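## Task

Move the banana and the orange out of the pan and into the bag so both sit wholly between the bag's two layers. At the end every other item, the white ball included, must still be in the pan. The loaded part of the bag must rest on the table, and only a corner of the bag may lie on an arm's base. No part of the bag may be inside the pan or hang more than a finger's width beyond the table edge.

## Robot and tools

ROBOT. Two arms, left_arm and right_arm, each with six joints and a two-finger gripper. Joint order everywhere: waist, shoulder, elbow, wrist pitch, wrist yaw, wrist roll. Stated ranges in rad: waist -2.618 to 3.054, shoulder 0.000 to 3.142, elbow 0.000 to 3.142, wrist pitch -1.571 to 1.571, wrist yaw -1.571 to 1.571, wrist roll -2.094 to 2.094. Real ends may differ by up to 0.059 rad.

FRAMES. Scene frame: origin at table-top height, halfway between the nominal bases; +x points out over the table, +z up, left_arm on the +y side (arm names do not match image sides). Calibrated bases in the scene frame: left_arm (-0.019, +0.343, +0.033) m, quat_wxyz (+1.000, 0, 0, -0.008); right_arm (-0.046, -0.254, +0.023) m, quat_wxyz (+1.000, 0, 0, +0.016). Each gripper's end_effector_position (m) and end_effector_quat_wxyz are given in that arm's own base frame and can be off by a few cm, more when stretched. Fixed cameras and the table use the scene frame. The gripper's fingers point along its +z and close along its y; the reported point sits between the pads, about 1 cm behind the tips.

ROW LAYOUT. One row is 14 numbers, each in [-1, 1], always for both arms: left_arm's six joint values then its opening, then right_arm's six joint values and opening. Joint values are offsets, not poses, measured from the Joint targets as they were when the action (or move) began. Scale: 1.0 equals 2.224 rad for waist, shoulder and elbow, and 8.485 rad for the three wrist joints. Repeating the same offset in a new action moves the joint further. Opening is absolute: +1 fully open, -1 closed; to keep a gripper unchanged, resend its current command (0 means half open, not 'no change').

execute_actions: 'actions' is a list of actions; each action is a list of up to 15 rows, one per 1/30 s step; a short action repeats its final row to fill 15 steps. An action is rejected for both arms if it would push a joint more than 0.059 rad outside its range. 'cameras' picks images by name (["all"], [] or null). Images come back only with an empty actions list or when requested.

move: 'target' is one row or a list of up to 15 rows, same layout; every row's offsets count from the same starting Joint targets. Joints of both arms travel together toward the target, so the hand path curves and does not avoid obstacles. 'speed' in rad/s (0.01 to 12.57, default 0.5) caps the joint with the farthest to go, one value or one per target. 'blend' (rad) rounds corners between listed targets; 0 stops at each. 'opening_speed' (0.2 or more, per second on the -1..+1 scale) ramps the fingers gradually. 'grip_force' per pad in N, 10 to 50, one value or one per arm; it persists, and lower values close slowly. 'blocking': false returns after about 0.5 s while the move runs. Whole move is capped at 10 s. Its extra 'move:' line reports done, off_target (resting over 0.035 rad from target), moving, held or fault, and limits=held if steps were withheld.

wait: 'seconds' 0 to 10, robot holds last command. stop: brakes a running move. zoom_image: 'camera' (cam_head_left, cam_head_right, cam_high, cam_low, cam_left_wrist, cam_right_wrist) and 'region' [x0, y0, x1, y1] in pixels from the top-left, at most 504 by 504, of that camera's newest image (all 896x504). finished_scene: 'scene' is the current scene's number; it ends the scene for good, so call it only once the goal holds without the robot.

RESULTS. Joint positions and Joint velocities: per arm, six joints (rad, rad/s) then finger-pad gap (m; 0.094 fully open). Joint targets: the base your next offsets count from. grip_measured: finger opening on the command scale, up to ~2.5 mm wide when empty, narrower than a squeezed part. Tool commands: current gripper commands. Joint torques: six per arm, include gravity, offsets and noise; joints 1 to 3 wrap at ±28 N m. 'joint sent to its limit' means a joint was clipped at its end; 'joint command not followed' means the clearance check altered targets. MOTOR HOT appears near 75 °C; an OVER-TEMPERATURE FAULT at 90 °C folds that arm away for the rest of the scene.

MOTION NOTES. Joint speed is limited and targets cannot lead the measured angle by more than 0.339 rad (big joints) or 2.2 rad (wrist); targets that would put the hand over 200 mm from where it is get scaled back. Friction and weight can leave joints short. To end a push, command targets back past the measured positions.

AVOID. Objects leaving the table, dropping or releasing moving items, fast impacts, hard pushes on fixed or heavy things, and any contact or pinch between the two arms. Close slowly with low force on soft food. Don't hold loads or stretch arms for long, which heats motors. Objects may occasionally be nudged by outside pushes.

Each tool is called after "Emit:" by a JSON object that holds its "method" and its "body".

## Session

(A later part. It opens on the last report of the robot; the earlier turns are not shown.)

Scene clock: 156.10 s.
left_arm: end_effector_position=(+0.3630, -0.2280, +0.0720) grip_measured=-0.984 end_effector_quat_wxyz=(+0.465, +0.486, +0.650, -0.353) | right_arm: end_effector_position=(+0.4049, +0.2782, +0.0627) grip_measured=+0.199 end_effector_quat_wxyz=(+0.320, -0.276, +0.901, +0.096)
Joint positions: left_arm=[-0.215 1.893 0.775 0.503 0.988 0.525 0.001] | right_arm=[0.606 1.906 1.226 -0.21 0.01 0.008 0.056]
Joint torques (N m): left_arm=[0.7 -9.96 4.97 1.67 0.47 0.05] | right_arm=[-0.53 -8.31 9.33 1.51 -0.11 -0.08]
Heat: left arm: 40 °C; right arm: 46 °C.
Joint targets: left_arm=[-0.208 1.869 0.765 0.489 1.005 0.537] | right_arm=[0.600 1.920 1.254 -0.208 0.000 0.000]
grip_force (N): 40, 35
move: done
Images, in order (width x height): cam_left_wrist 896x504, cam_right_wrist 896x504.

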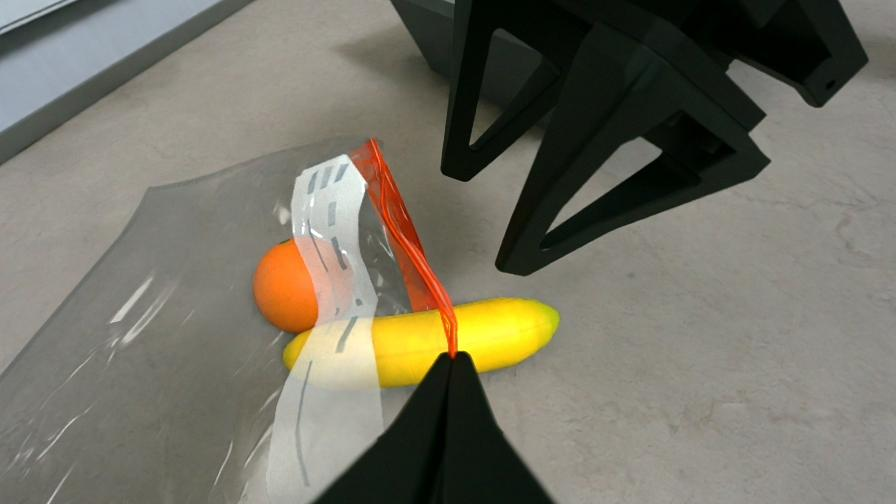

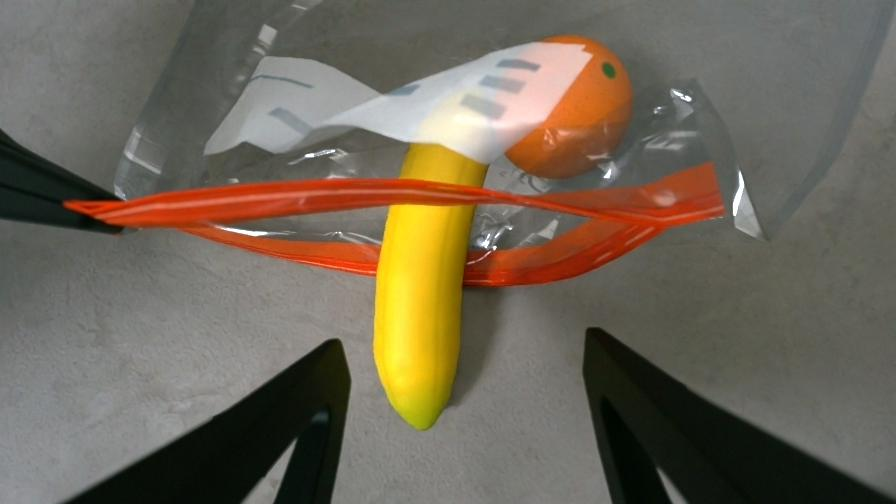

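Emit:
{"method": "move", "body": {"target": [0,0,0,0,0,0,-1,0.003,0.0628,-0.0521,0.0302,0,0.008,0.2], "speed": 0.2}}

Emit:
{"method": "move", "body": {"target": [0,0,0,0,0,0,-1,0,0,0,0,0,0,-0.48], "opening_speed": 0.3, "cameras": ["cam_right_wrist","cam_left_wrist"]}}

Scene clock: 158.60 s.
left_arm: end_effector_position=(+0.3630, -0.2280, +0.0720) grip_measured=-0.984 end_effector_quat_wxyz=(+0.465, +0.486, +0.650, -0.353) | right_arm: end_effector_position=(+0.4086, +0.2829, -0.0001) grip_measured=+0.199 end_effector_quat_wxyz=(+0.320, -0.254, +0.906, +0.110)
Joint positions: left_arm=[-0.215 1.893 0.775 0.503 0.988 0.525 0.001] | right_arm=[0.606 2.049 1.139 0.029 0.002 0.06 0.056]
Joint torques (N m): left_arm=[0.75 -9.96 4.97 1.68 0.48 0.05] | right_arm=[0.02 -9.11 5.9 1.67 -0.04 0.13]
Heat: left arm: 40 °C; right arm: 46 °C.
Joint targets: left_arm=[-0.208 1.869 0.765 0.489 1.005 0.537] | right_arm=[0.606 2.059 1.138 0.048 0.000 0.068]
grip_force (N): 40, 35
move: done

Scene clock: 161.13 s.
left_arm: end_effector_position=(+0.3630, -0.2280, +0.0720) grip_measured=-0.984 end_effector_quat_wxyz=(+0.465, +0.486, +0.650, -0.353) | right_arm: end_effector_position=(+0.4089, +0.2831, +0.0001) grip_measured=-0.450 end_effector_quat_wxyz=(+0.320, -0.253, +0.906, +0.110)
Joint positions: left_arm=[-0.215 1.893 0.775 0.503 0.988 0.525 0.001] | right_arm=[0.606 2.049 1.139 0.03 0.002 0.06 0.026]
Joint torques (N m): left_arm=[0.75 -10 4.97 1.68 0.48 0.05] | right_arm=[0.01 -9.1 5.93 1.64 -0.04 0.12]
Heat: left arm: 41 °C; right arm: 45 °C.
Joint targets: left_arm=[-0.208 1.869 0.765 0.489 1.005 0.537] | right_arm=[0.606 2.059 1.138 0.048 0.000 0.068]
grip_force (N): 40, 35
move: done
Images, in order (width x height): cam_left_wrist 896x504, cam_right_wrist 896x504.

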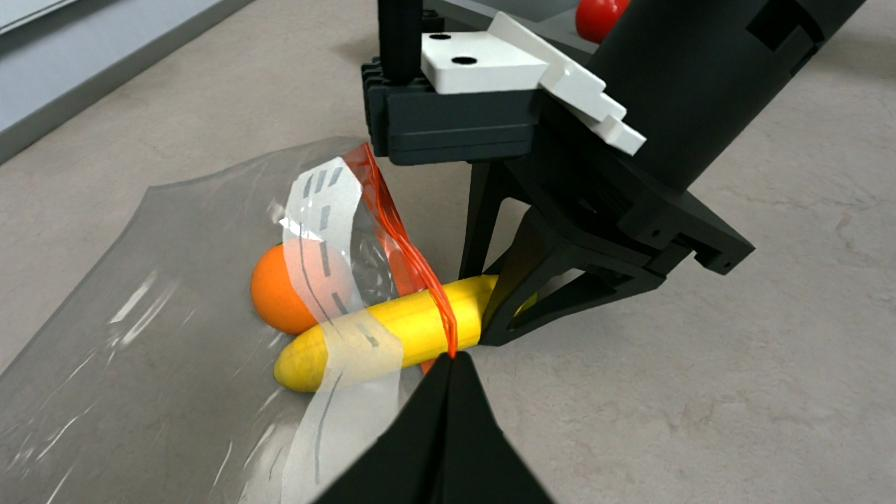

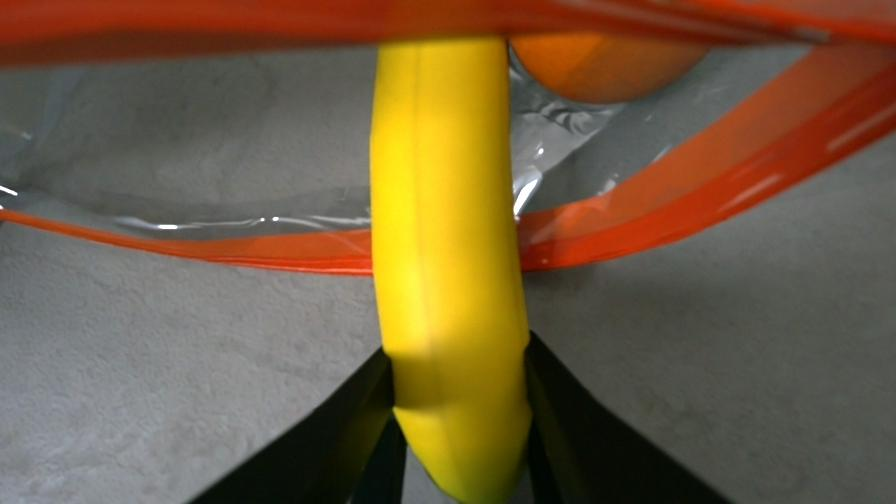

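Emit:
{"method": "move", "body": {"target": [[0,0,0,0,0,0,-1,0,-0.018,0,0,0,0,-0.48],[0,0,0,0,0,0,-1,0.0018,0.0751,0.1445,-0.0141,0.004,0,-0.48]], "speed": 0.15, "blend": 0.01, "cameras": ["cam_right_wrist","cam_left_wrist","cam_low"]}}

Scene clock: 164.57 s.
left_arm: end_effector_position=(+0.3630, -0.2280, +0.0720) grip_measured=-0.984 end_effector_quat_wxyz=(+0.465, +0.486, +0.650, -0.353) | right_arm: end_effector_position=(+0.4596, +0.3138, +0.0079) grip_measured=-0.453 end_effector_quat_wxyz=(+0.334, -0.249, +0.903, +0.104)
Joint positions: left_arm=[-0.215 1.893 0.775 0.503 0.988 0.525 0.001] | right_arm=[0.606 2.212 1.431 -0.076 0.023 0.06 0.026]
Joint torques (N m): left_arm=[0.66 -9.99 4.97 1.69 0.48 0.06] | right_arm=[0.4 -10.36 9.18 1.58 0.07 0.12]
Heat: left arm: 41 °C; right arm: 45 °C.
Joint targets: left_arm=[-0.208 1.869 0.765 0.489 1.005 0.537] | right_arm=[0.610 2.226 1.459 -0.071 0.034 0.068]
grip_force (N): 40, 35
move: done
Images, in order (width x height): cam_low 896x504, cam_left_wrist 896x504, cam_right_wrist 896x504.

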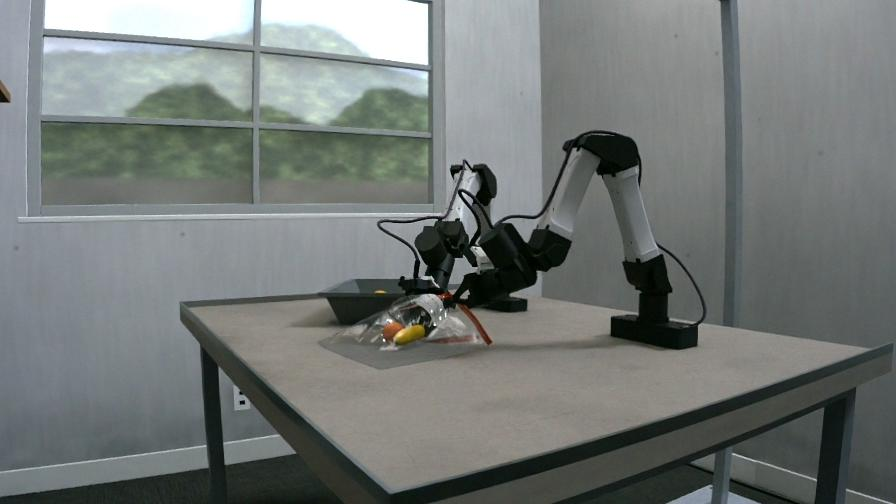

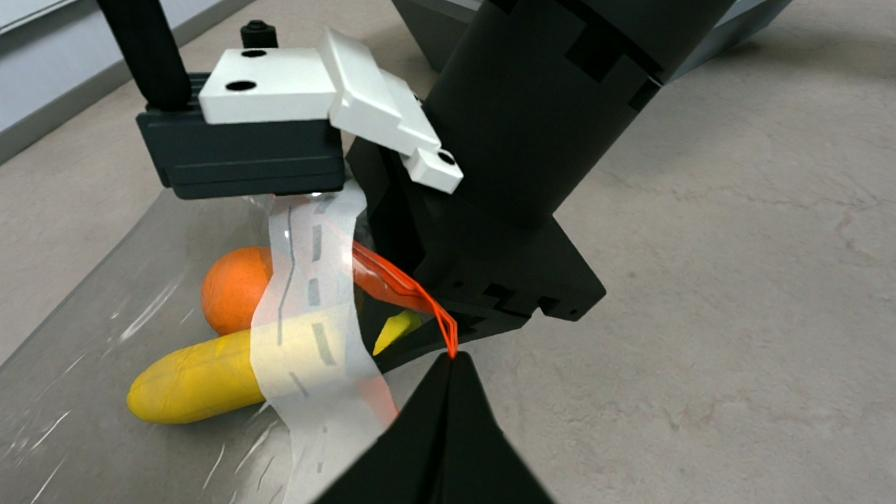

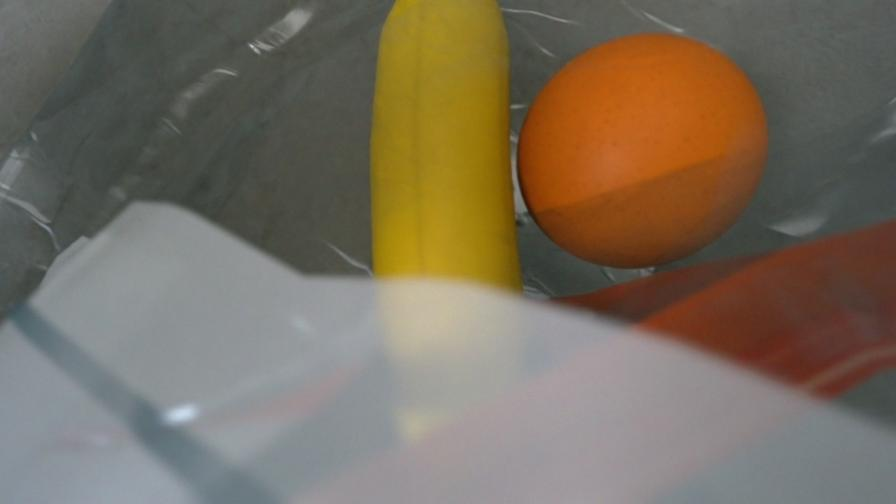

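Emit:
{"method": "move", "body": {"target": [0,0,0,0,0,0,-1,-0.006,0.0255,0.042,-0.003,0.001,0,-0.48], "speed": 0.12, "cameras": ["cam_right_wrist","cam_left_wrist"]}}

Scene clock: 165.93 s.
left_arm: end_effector_position=(+0.3634, -0.2273, +0.0720) grip_measured=-0.984 end_effector_quat_wxyz=(+0.465, +0.486, +0.650, -0.353) | right_arm: end_effector_position=(+0.4756, +0.3215, +0.0078) grip_measured=-0.454 end_effector_quat_wxyz=(+0.338, -0.246, +0.903, +0.101)
Joint positions: left_arm=[-0.213 1.893 0.775 0.503 0.988 0.525 0.001] | right_arm=[0.604 2.268 1.523 -0.104 0.032 0.06 0.026]
Joint torques (N m): left_arm=[0.58 -9.99 4.93 1.69 0.47 0.05] | right_arm=[-0.68 -10.82 9.29 1.62 0.1 0.12]
Heat: left arm: 41 °C; right arm: 45 °C.
Joint targets: left_arm=[-0.208 1.869 0.765 0.489 1.005 0.537] | right_arm=[0.597 2.283 1.553 -0.097 0.043 0.068]
grip_force (N): 40, 35
move: done
Images, in order (width x height): cam_left_wrist 896x504, cam_right_wrist 896x504.

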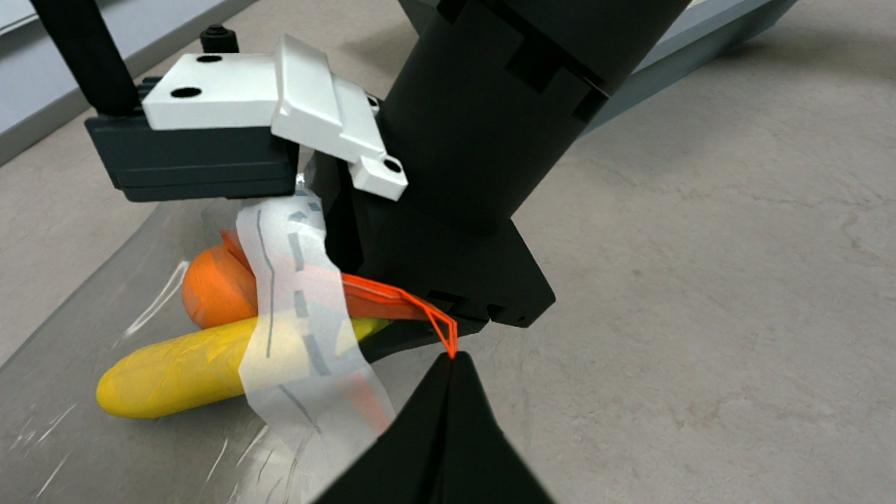

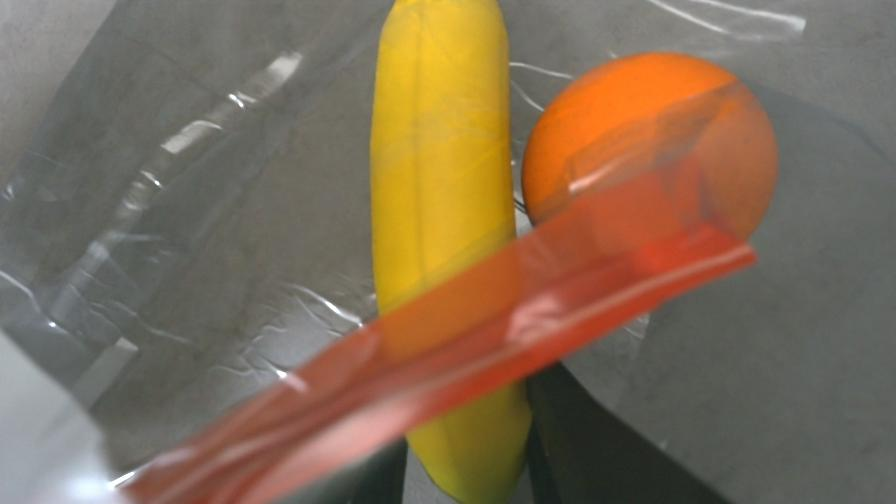

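Emit:
{"method": "move", "body": {"target": [0,0,0,0,0,0,-1,0,0.006,0,0.0015,0,0,-0.48], "speed": 0.1}}

Emit:
{"method": "move", "body": {"target": [0,0,0,0,0,0,-1,0,0,0,0,0,0,-0.2], "opening_speed": 0.25}}

Emit:
{"method": "move", "body": {"target": [[0,0,0,0,0,0,-1,0,-0.03,0,-0.001,0,0,-0.2],[0,0,0,0,0,0,-1,0.004,-0.125,-0.187,0.02,0,0,-0.2],[0,0,0,0,0,0,-1,0.008,-0.26,-0.28,-0.01,0,0,-0.2]], "speed": 0.18, "blend": [0.01,0.02,0], "cameras": ["cam_right_wrist","cam_left_wrist","cam_low"]}}

Scene clock: 167.03 s.
left_arm: end_effector_position=(+0.3634, -0.2273, +0.0720) grip_measured=-0.984 end_effector_quat_wxyz=(+0.465, +0.486, +0.650, -0.353) | right_arm: end_effector_position=(+0.4753, +0.3210, +0.0029) grip_measured=-0.454 end_effector_quat_wxyz=(+0.336, -0.246, +0.904, +0.099)
Joint positions: left_arm=[-0.213 1.893 0.775 0.503 0.988 0.525 0.001] | right_arm=[0.604 2.278 1.523 -0.102 0.033 0.06 0.026]
Joint torques (N m): left_arm=[0.54 -9.99 4.96 1.69 0.48 0.06] | right_arm=[-0.65 -10.52 9.36 1.67 0.09 0.12]
Heat: left arm: 41 °C; right arm: 45 °C.
Joint targets: left_arm=[-0.208 1.869 0.765 0.489 1.005 0.537] | right_arm=[0.597 2.296 1.553 -0.084 0.043 0.068]
grip_force (N): 40, 35
move: done

Scene clock: 168.37 s.
left_arm: end_effector_position=(+0.3634, -0.2273, +0.0720) grip_measured=-0.984 end_effector_quat_wxyz=(+0.465, +0.486, +0.650, -0.353) | right_arm: end_effector_position=(+0.4754, +0.3211, +0.0031) grip_measured=-0.202 end_effector_quat_wxyz=(+0.336, -0.246, +0.904, +0.100)
Joint positions: left_arm=[-0.213 1.893 0.775 0.503 0.988 0.525 0.001] | right_arm=[0.604 2.278 1.523 -0.101 0.033 0.06 0.038]
Joint velocities: left_arm=[-0.002 -0.046 0.002 0.007 -0.022 -0.081 -0.001] | right_arm=[within noise]
Joint torques (N m): left_arm=[0.61 -9.96 4.97 1.68 0.47 0.05] | right_arm=[-0.65 -10.5 9.36 1.66 0.09 0.12]
Heat: left arm: 41 °C; right arm: 45 °C.
Joint targets: left_arm=[-0.208 1.869 0.765 0.489 1.005 0.537] | right_arm=[0.597 2.296 1.553 -0.084 0.043 0.068]
grip_force (N): 40, 35
move: done

Scene clock: 173.27 s.
left_arm: end_effector_position=(+0.3634, -0.2273, +0.0720) grip_measured=-0.984 end_effector_quat_wxyz=(+0.465, +0.486, +0.650, -0.353) | right_arm: end_effector_position=(+0.3443, +0.2320, +0.0270) grip_measured=-0.201 end_effector_quat_wxyz=(+0.275, -0.254, +0.924, +0.079)
Joint positions: left_arm=[-0.213 1.893 0.775 0.503 0.988 0.525 0.001] | right_arm=[0.607 1.756 0.934 -0.17 0.033 0.06 0.038]
Joint torques (N m): left_arm=[0.58 -9.96 4.98 1.68 0.48 0.05] | right_arm=[0.83 -11 5.81 1.3 0.08 0.12]
Heat: left arm: 41 °C; right arm: 47 °C.
Joint targets: left_arm=[-0.208 1.869 0.765 0.489 1.005 0.537] | right_arm=[0.615 1.718 0.930 -0.169 0.043 0.068]
grip_force (N): 40, 35
move: off_target (right_arm); right_arm: the shoulder is farthest, 0.038 rad from its target
Images, in order (width x height): cam_low 896x504, cam_left_wrist 896x504, cam_right_wrist 896x504.

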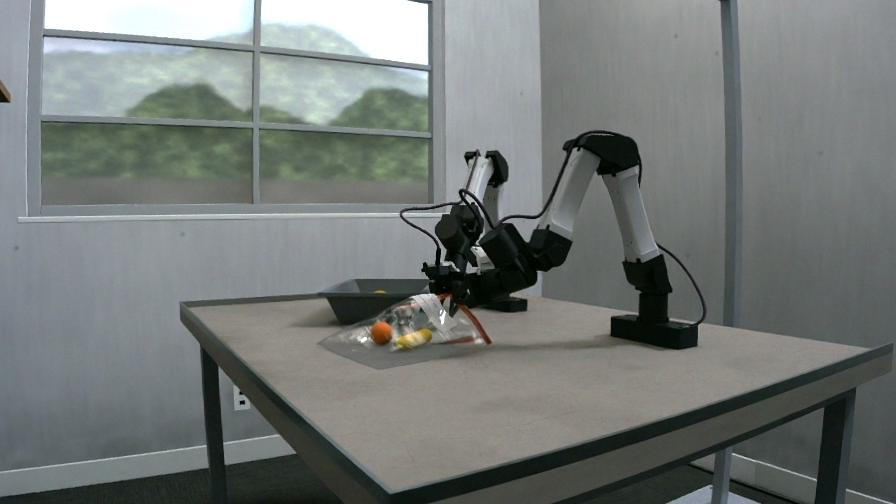

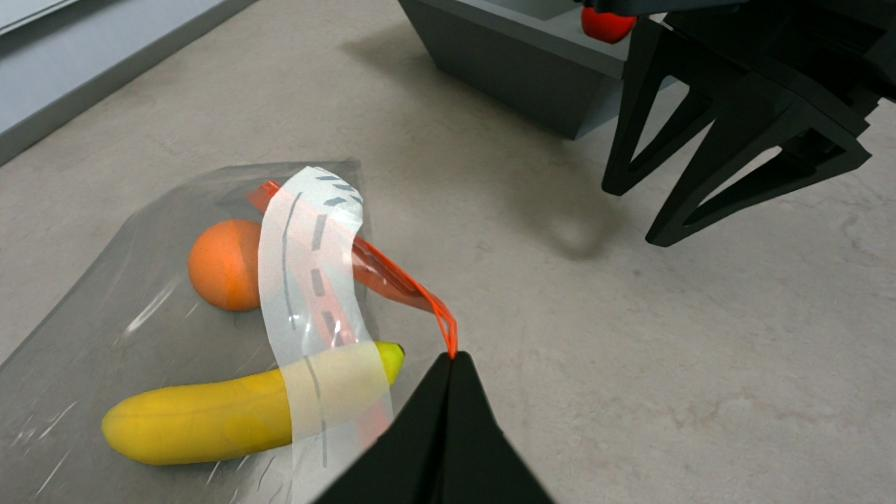

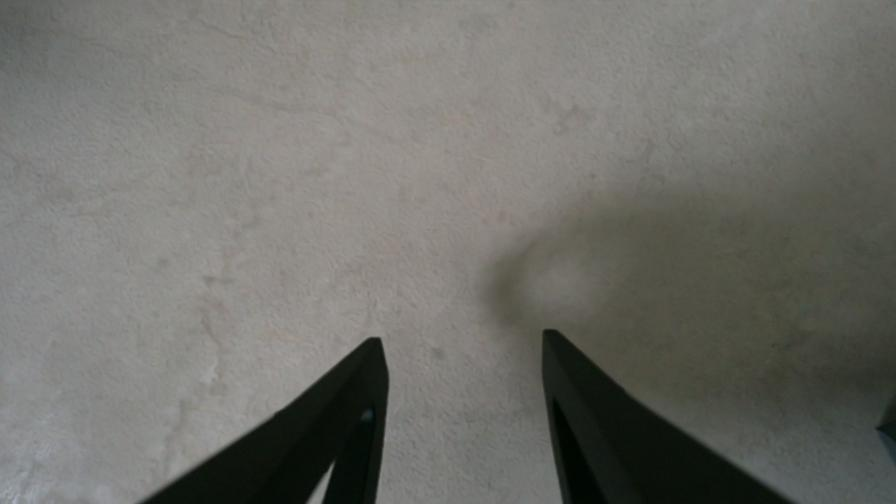

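Emit:
{"method": "move", "body": {"target": [0,0,0,0,0,0,-1,0.02,-0.13,-0.02,0,0.03,0,-0.2], "speed": 0.4, "cameras": ["cam_right_wrist","cam_high"]}}

Emit:
{"method": "zoom_image", "body": {"camera": "cam_high", "region": [400, 110, 600, 250]}}

Scene clock: 174.93 s.
left_arm: end_effector_position=(+0.3634, -0.2273, +0.0720) grip_measured=-0.984 end_effector_quat_wxyz=(+0.465, +0.486, +0.650, -0.353) | right_arm: end_effector_position=(+0.3526, +0.2073, +0.1333) grip_measured=-0.201 end_effector_quat_wxyz=(+0.420, -0.209, +0.883, +0.018)
Joint positions: left_arm=[-0.213 1.893 0.775 0.503 0.988 0.525 0.001] | right_arm=[0.652 1.452 0.889 -0.176 0.286 0.061 0.038]
Joint torques (N m): left_arm=[0.55 -9.96 4.97 1.68 0.48 0.05] | right_arm=[0.72 -7.94 6.78 1.69 0.19 0.12]
Heat: left arm: 41 °C; right arm: 47 °C.
Joint targets: left_arm=[-0.208 1.869 0.765 0.489 1.005 0.537] | right_arm=[0.659 1.429 0.886 -0.169 0.297 0.068]
grip_force (N): 40, 35
move: done
Images, in order (width x height): cam_high 896x504, cam_right_wrist 896x504.

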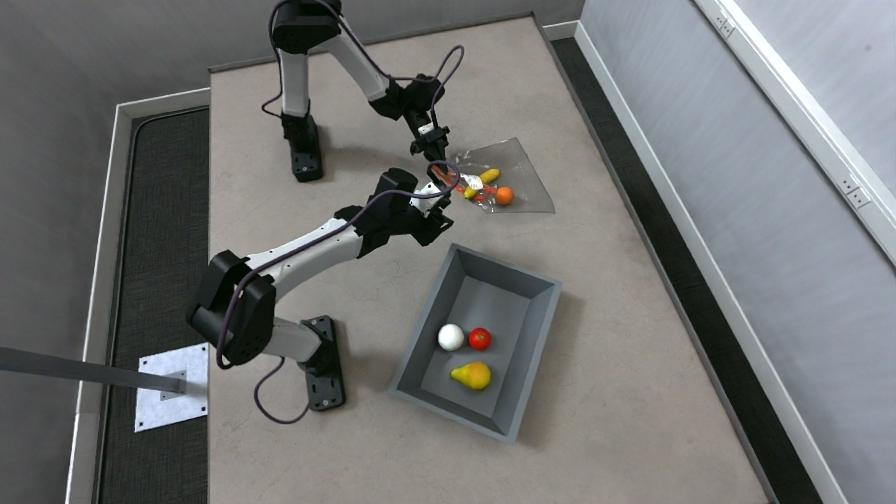

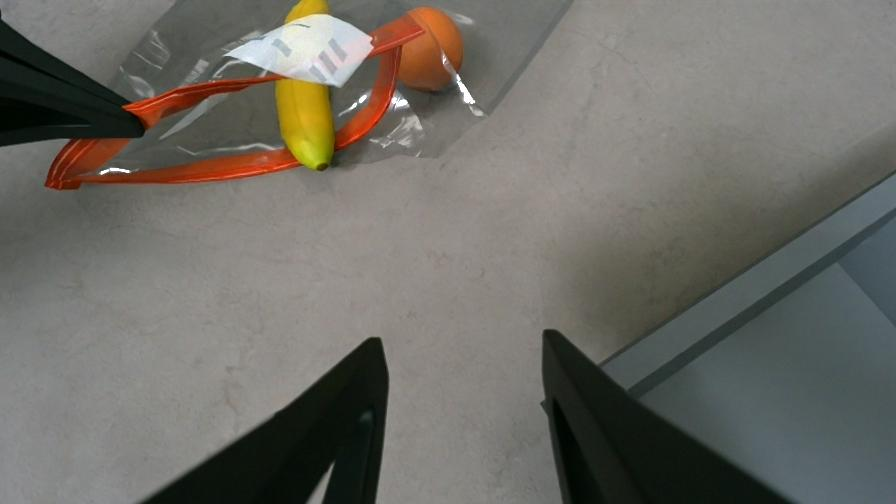

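Scaled by 2.520 from the camera's 896x504 image, which has a finer 1280x720 frame.

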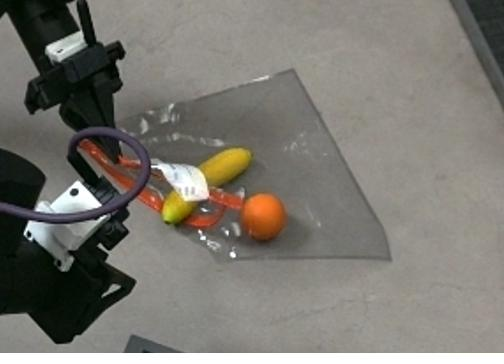

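Emit:
{"method": "move", "body": {"target": [0,0,0,0,0,0,-1,0.0202,0.1,0.036,0.0195,-0.008,0.0229,-0.98], "speed": 0.4, "cameras": ["cam_right_wrist"]}}

Scene clock: 177.30 s.
left_arm: end_effector_position=(+0.3634, -0.2273, +0.0720) grip_measured=-0.984 end_effector_quat_wxyz=(+0.465, +0.486, +0.650, -0.353) | right_arm: end_effector_position=(+0.3675, +0.2549, +0.1013) grip_measured=-0.978 end_effector_quat_wxyz=(+0.410, -0.152, +0.895, +0.090)
Joint positions: left_arm=[-0.213 1.893 0.775 0.503 0.988 0.525 0.001] | right_arm=[0.698 1.642 0.936 -0.023 0.238 0.254 0.001]
Joint torques (N m): left_arm=[0.62 -9.98 4.98 1.68 0.47 0.04] | right_arm=[0.59 -6.54 9.65 1.82 -0.01 0.12]
Heat: left arm: 41 °C; right arm: 47 °C.
Joint targets: left_arm=[-0.208 1.869 0.765 0.489 1.005 0.537] | right_arm=[0.704 1.651 0.966 -0.003 0.229 0.262]
grip_force (N): 40, 35
move: done
Images, in order (width x height): cam_right_wrist 896x504.

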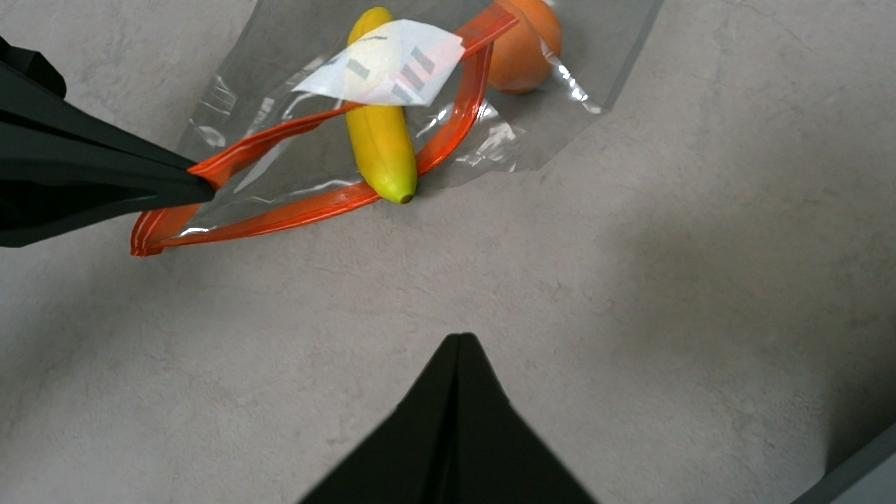

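Emit:
{"method": "move", "body": {"target": [[0,0,0,0,0,0,-1,-0.0499,0.1752,0.1897,-0.0256,-0.0313,-0.0356,-0.98],[0,0,0,0,0,0,-1,-0.0499,0.2257,0.1474,-0.0012,-0.0313,-0.0356,-0.98]], "speed": 0.25, "blend": 0.03, "cameras": ["cam_right_wrist","cam_left_wrist"]}}

Scene clock: 181.57 s.
left_arm: end_effector_position=(+0.3634, -0.2273, +0.0720) grip_measured=-0.984 end_effector_quat_wxyz=(+0.465, +0.486, +0.650, -0.353) | right_arm: end_effector_position=(+0.4331, +0.3013, -0.0001) grip_measured=-0.978 end_effector_quat_wxyz=(+0.321, -0.297, +0.893, +0.107)
Joint positions: left_arm=[-0.213 1.893 0.775 0.503 0.988 0.525 0.001] | right_arm=[0.599 2.143 1.294 -0.033 -0.027 -0.032 0.001]
Joint torques (N m): left_arm=[0.62 -9.95 4.97 1.7 0.47 0.05] | right_arm=[-0.51 -10.03 6.13 1.66 -0.12 -0.04]
Heat: left arm: 42 °C; right arm: 46 °C.
Joint targets: left_arm=[-0.208 1.869 0.765 0.489 1.005 0.537] | right_arm=[0.593 2.153 1.293 -0.014 -0.037 -0.040]
grip_force (N): 40, 35
move: done
Images, in order (width x height): cam_left_wrist 896x504, cam_right_wrist 896x504.

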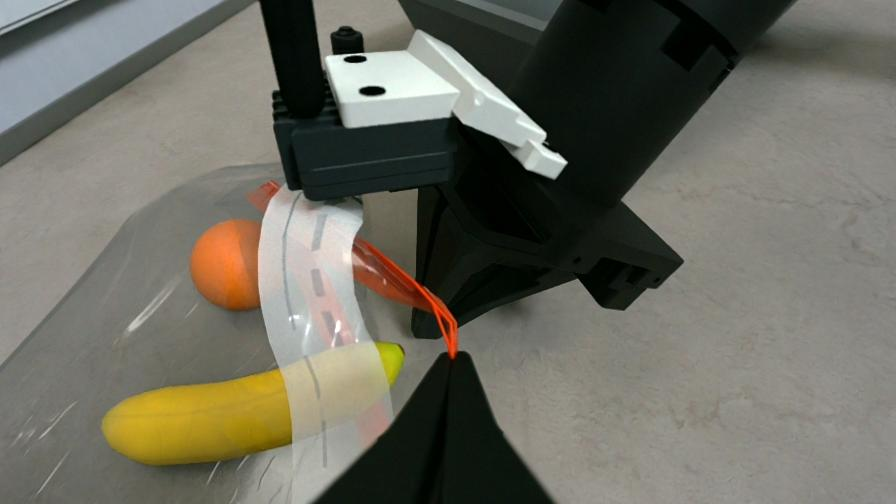

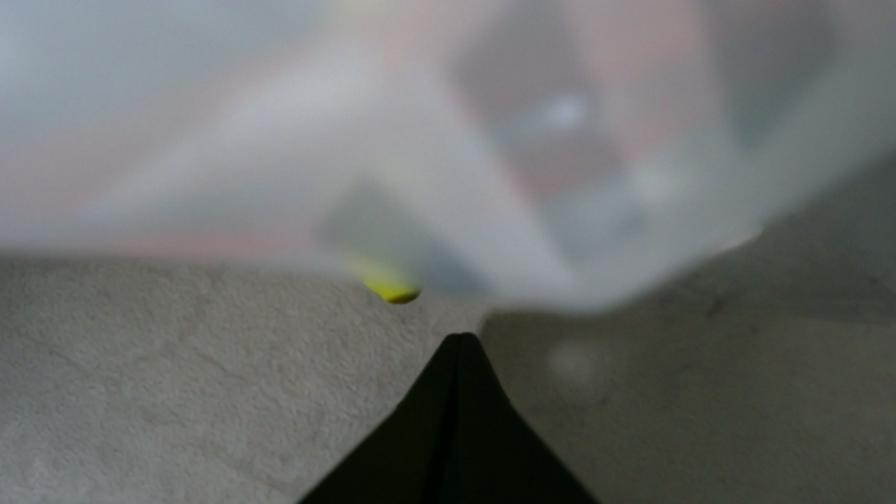

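Emit:
{"method": "move", "body": {"target": [[0,0,0,0,0,0,-1,0.009,0,0,0,0,0,-0.98],[0,0,0,0,0,0,-1,0.008,0.05,0.091,-0.0107,0,0,-0.98]], "speed": 0.12, "blend": 0.01, "cameras": ["cam_right_wrist","cam_high","cam_left_wrist","cam_head_left"]}}

Scene clock: 185.20 s.
left_arm: end_effector_position=(+0.3634, -0.2273, +0.0720) grip_measured=-0.984 end_effector_quat_wxyz=(+0.465, +0.486, +0.650, -0.353) | right_arm: end_effector_position=(+0.4569, +0.3223, -0.0022) grip_measured=-0.978 end_effector_quat_wxyz=(+0.319, -0.300, +0.893, +0.107)
Joint positions: left_arm=[-0.213 1.893 0.775 0.503 0.988 0.525 0.001] | right_arm=[0.606 2.249 1.469 -0.105 -0.027 -0.032 0.001]
Joint torques (N m): left_arm=[0.57 -9.99 4.97 1.69 0.48 0.06] | right_arm=[0.53 -10.47 8.94 1.47 -0.12 -0.04]
Heat: left arm: 42 °C; right arm: 46 °C.
Joint targets: left_arm=[-0.208 1.869 0.765 0.489 1.005 0.537] | right_arm=[0.611 2.264 1.496 -0.104 -0.036 -0.040]
grip_force (N): 40, 35
move: done
Images, in order (width x height): cam_head_left 896x504, cam_high 896x504, cam_left_wrist 896x504, cam_right_wrist 896x504.

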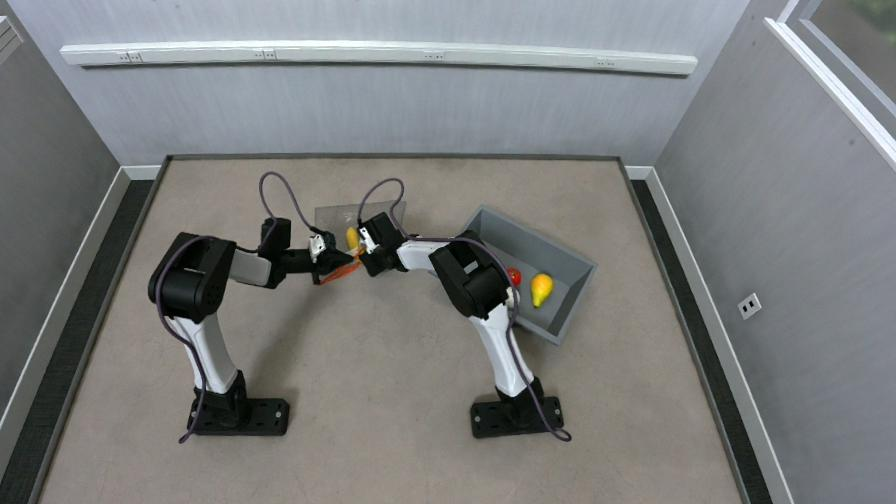

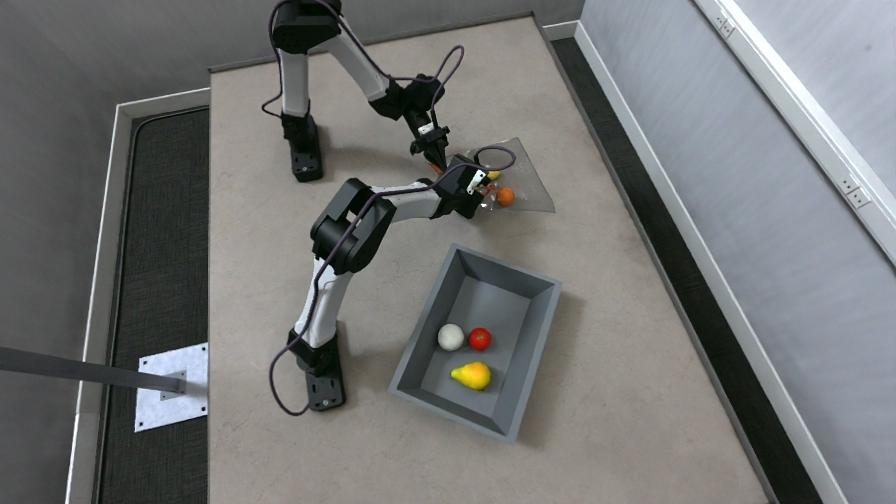

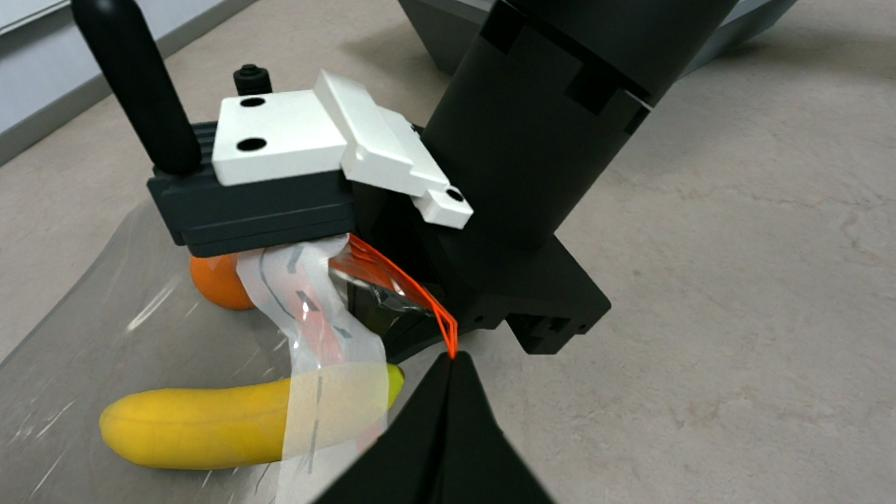

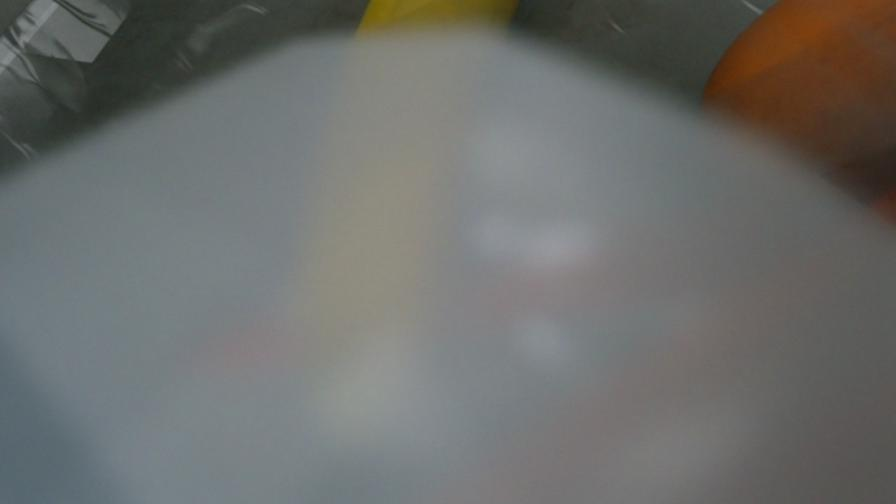

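Emit:
{"method": "move", "body": {"target": [[0,0,0,0,0,0,-1,-0.004,-0.06,-0.08,0.01,0,0,-0.98],[0,0,0,0,0,0,-1,-0.008,-0.10,-0.17,0.01,0,0,-0.98],[0,0,0,0,0,0,-1,0.042,-0.276,-0.238,0.012,0.031,0.036,-0.98]], "speed": 0.3, "blend": 0.03, "cameras": ["cam_right_wrist","cam_left_wrist"]}}

Scene clock: 188.93 s.
left_arm: end_effector_position=(+0.3634, -0.2273, +0.0719) grip_measured=-0.984 end_effector_quat_wxyz=(+0.465, +0.486, +0.650, -0.353) | right_arm: end_effector_position=(+0.3734, +0.2646, +0.0984) grip_measured=-0.978 end_effector_quat_wxyz=(+0.406, -0.155, +0.895, +0.100)
Joint positions: left_arm=[-0.213 1.893 0.775 0.502 0.988 0.525 0.001] | right_arm=[0.698 1.683 0.97 -0.016 0.215 0.257 0.001]
Joint torques (N m): left_arm=[0.58 -9.94 4.98 1.69 0.48 0.06] | right_arm=[0.65 -10.51 6.45 1.76 0.14 0.17]
Heat: left arm: 42 °C; right arm: 47 °C.
Joint targets: left_arm=[-0.208 1.869 0.765 0.489 1.005 0.537] | right_arm=[0.704 1.650 0.966 -0.003 0.227 0.265]
grip_force (N): 40, 35
move: done
Images, in order (width x height): cam_left_wrist 896x504, cam_right_wrist 896x504.

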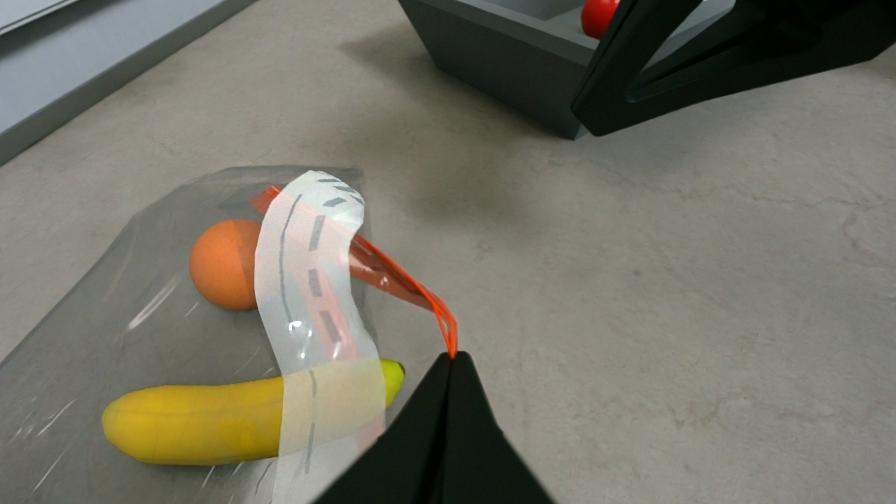

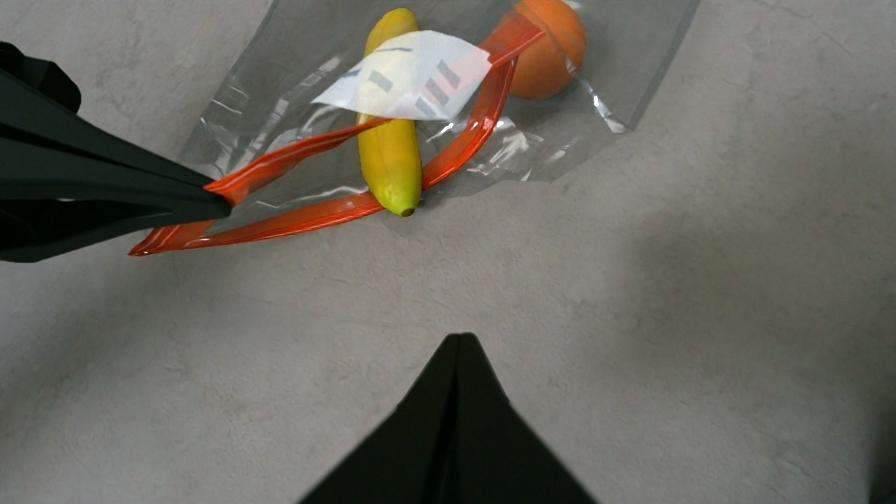

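Emit:
{"method": "move", "body": {"target": [[0,0,0,0,0,0,-1,-0.0328,0.2284,0.1469,0,-0.0268,-0.0359,-0.98],[0,0,0,0,0,0,-1,-0.0378,0.2898,0.255,-0.0127,-0.0268,-0.0359,-0.98]], "speed": [0.4,0.12], "blend": 0.01, "cameras": ["cam_right_wrist","cam_left_wrist"]}}

Scene clock: 193.90 s.
left_arm: end_effector_position=(+0.3653, -0.2246, +0.0722) grip_measured=-0.984 end_effector_quat_wxyz=(+0.467, +0.483, +0.652, -0.351) | right_arm: end_effector_position=(+0.4588, +0.3316, -0.0023) grip_measured=-0.978 end_effector_quat_wxyz=(+0.324, -0.307, +0.890, +0.095)
Joint positions: left_arm=[-0.205 1.893 0.775 0.504 0.988 0.525 0.001] | right_arm=[0.628 2.271 1.506 -0.117 0.006 -0.04 0.001]
Joint torques (N m): left_arm=[-0.03 -9.95 5 1.67 0.47 0.06] | right_arm=[-0.69 -9.95 9.14 1.49 -0.1 0.02]
Heat: left arm: 42 °C; right arm: 47 °C.
Joint targets: left_arm=[-0.208 1.869 0.765 0.489 1.005 0.537] | right_arm=[0.620 2.295 1.534 -0.110 -0.001 -0.039]
grip_force (N): 40, 35
move: done
Images, in order (width x height): cam_left_wrist 896x504, cam_right_wrist 896x504.

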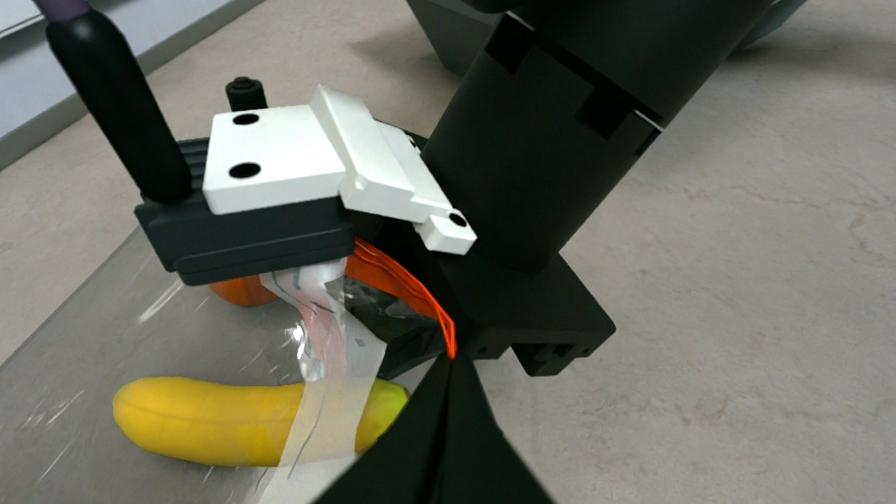

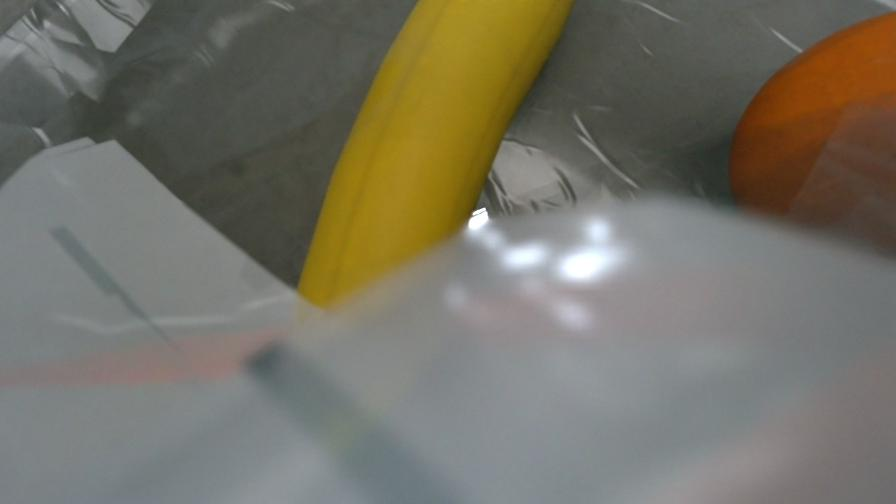

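Emit:
{"method": "move", "body": {"target": [[0,0,0,0,0,0,-1,0.0,-0.05,-0.08,0.01,0,0,-0.98],[0,0,0,0,0,0,-1,0.0,-0.09,-0.15,0.01,0,0,-0.98],[0,0,0,0,0,0,-1,0.0378,-0.2898,-0.255,0.0127,0.0268,0.0359,0.2]], "speed": 0.3, "blend": 0.03, "cameras": ["cam_right_wrist","cam_left_wrist"]}}

Scene clock: 204.37 s.
left_arm: end_effector_position=(+0.3652, -0.2245, +0.0720) grip_measured=-0.984 end_effector_quat_wxyz=(+0.467, +0.483, +0.652, -0.351) | right_arm: end_effector_position=(+0.3735, +0.2644, +0.0981) grip_measured=+0.199 end_effector_quat_wxyz=(+0.405, -0.155, +0.896, +0.099)
Joint positions: left_arm=[-0.205 1.893 0.775 0.503 0.988 0.526 0.001] | right_arm=[0.697 1.684 0.972 -0.019 0.216 0.258 0.056]
Joint torques (N m): left_arm=[0.01 -9.96 4.97 1.69 0.48 0.07] | right_arm=[0.72 -10.62 6.28 1.79 0.17 0.12]
Heat: left arm: 42 °C; right arm: 48 °C.
Joint targets: left_arm=[-0.208 1.869 0.765 0.489 1.005 0.537] | right_arm=[0.704 1.651 0.967 -0.003 0.227 0.265]
grip_force (N): 40, 35
move: done
Images, in order (width x height): cam_left_wrist 896x504, cam_right_wrist 896x504.

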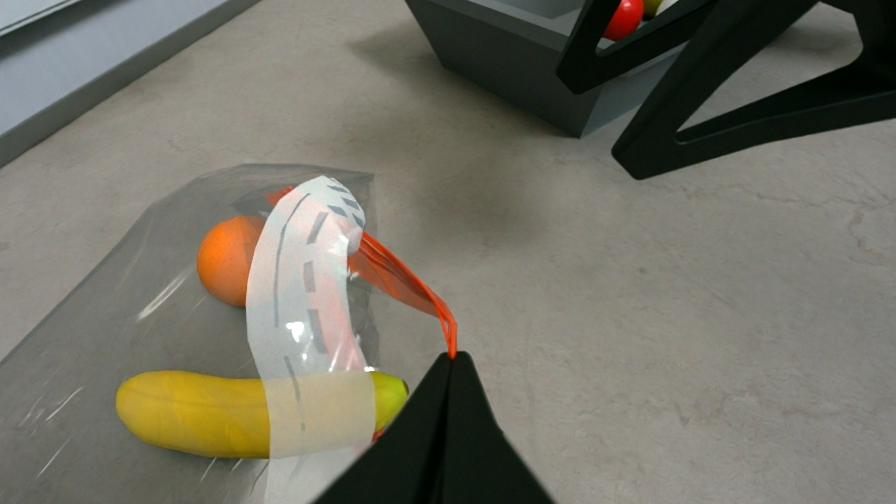

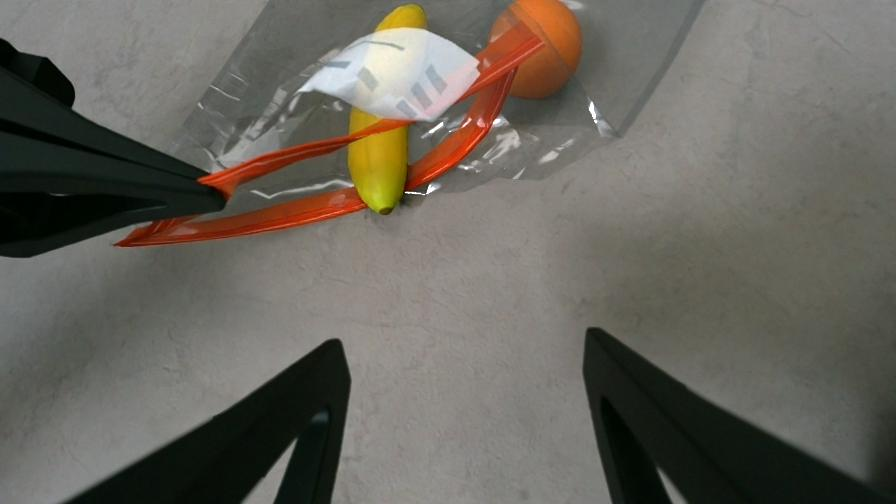

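Emit:
{"method": "move", "body": {"target": [0,0,0,0,0,0,-1,-0.0344,0.2381,0.2539,-0.0260,-0.0268,-0.0359,0.0], "speed": 0.35, "cameras": ["cam_right_wrist","cam_left_wrist"]}}

Scene clock: 208.10 s.
left_arm: end_effector_position=(+0.3648, -0.2245, +0.0715) grip_measured=-0.984 end_effector_quat_wxyz=(+0.466, +0.483, +0.653, -0.352) | right_arm: end_effector_position=(+0.4480, +0.3243, +0.0337) grip_measured=+0.001 end_effector_quat_wxyz=(+0.319, -0.304, +0.893, +0.092)
Joint positions: left_arm=[-0.205 1.893 0.775 0.499 0.988 0.526 0.001] | right_arm=[0.631 2.168 1.5 -0.227 0.014 -0.03 0.047]
Joint torques (N m): left_arm=[-0.01 -9.96 4.98 1.75 0.49 0.06] | right_arm=[-0.29 -10.44 9.7 1.48 -0.18 -0.02]
Heat: left arm: 43 °C; right arm: 48 °C.
Joint targets: left_arm=[-0.208 1.869 0.765 0.489 1.005 0.537] | right_arm=[0.628 2.180 1.531 -0.223 -0.001 -0.039]
grip_force (N): 40, 35
move: done
Images, in order (width x height): cam_left_wrist 896x504, cam_right_wrist 896x504.

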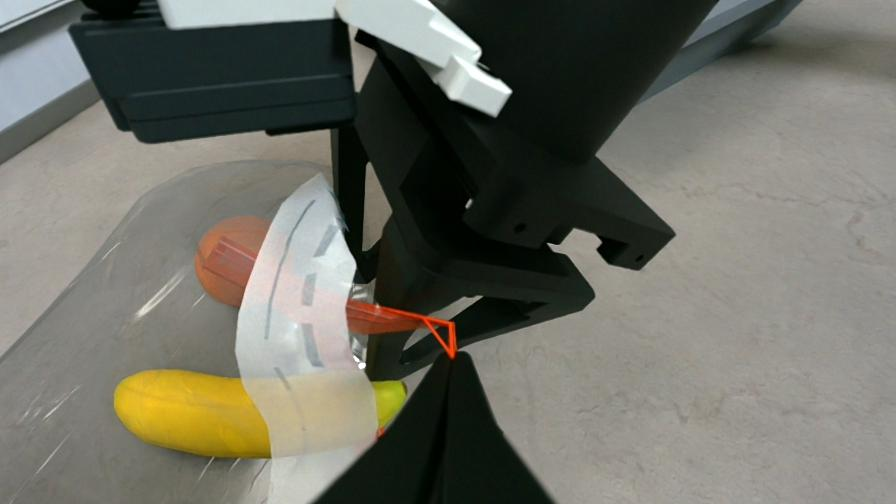

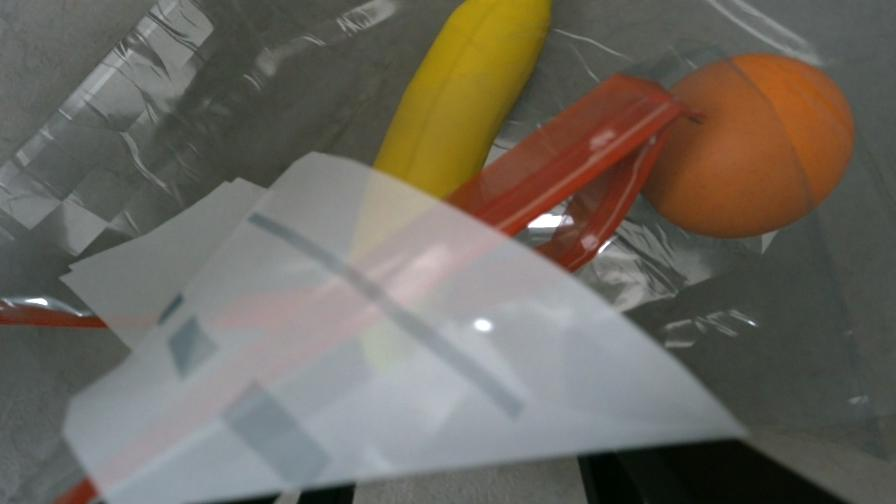

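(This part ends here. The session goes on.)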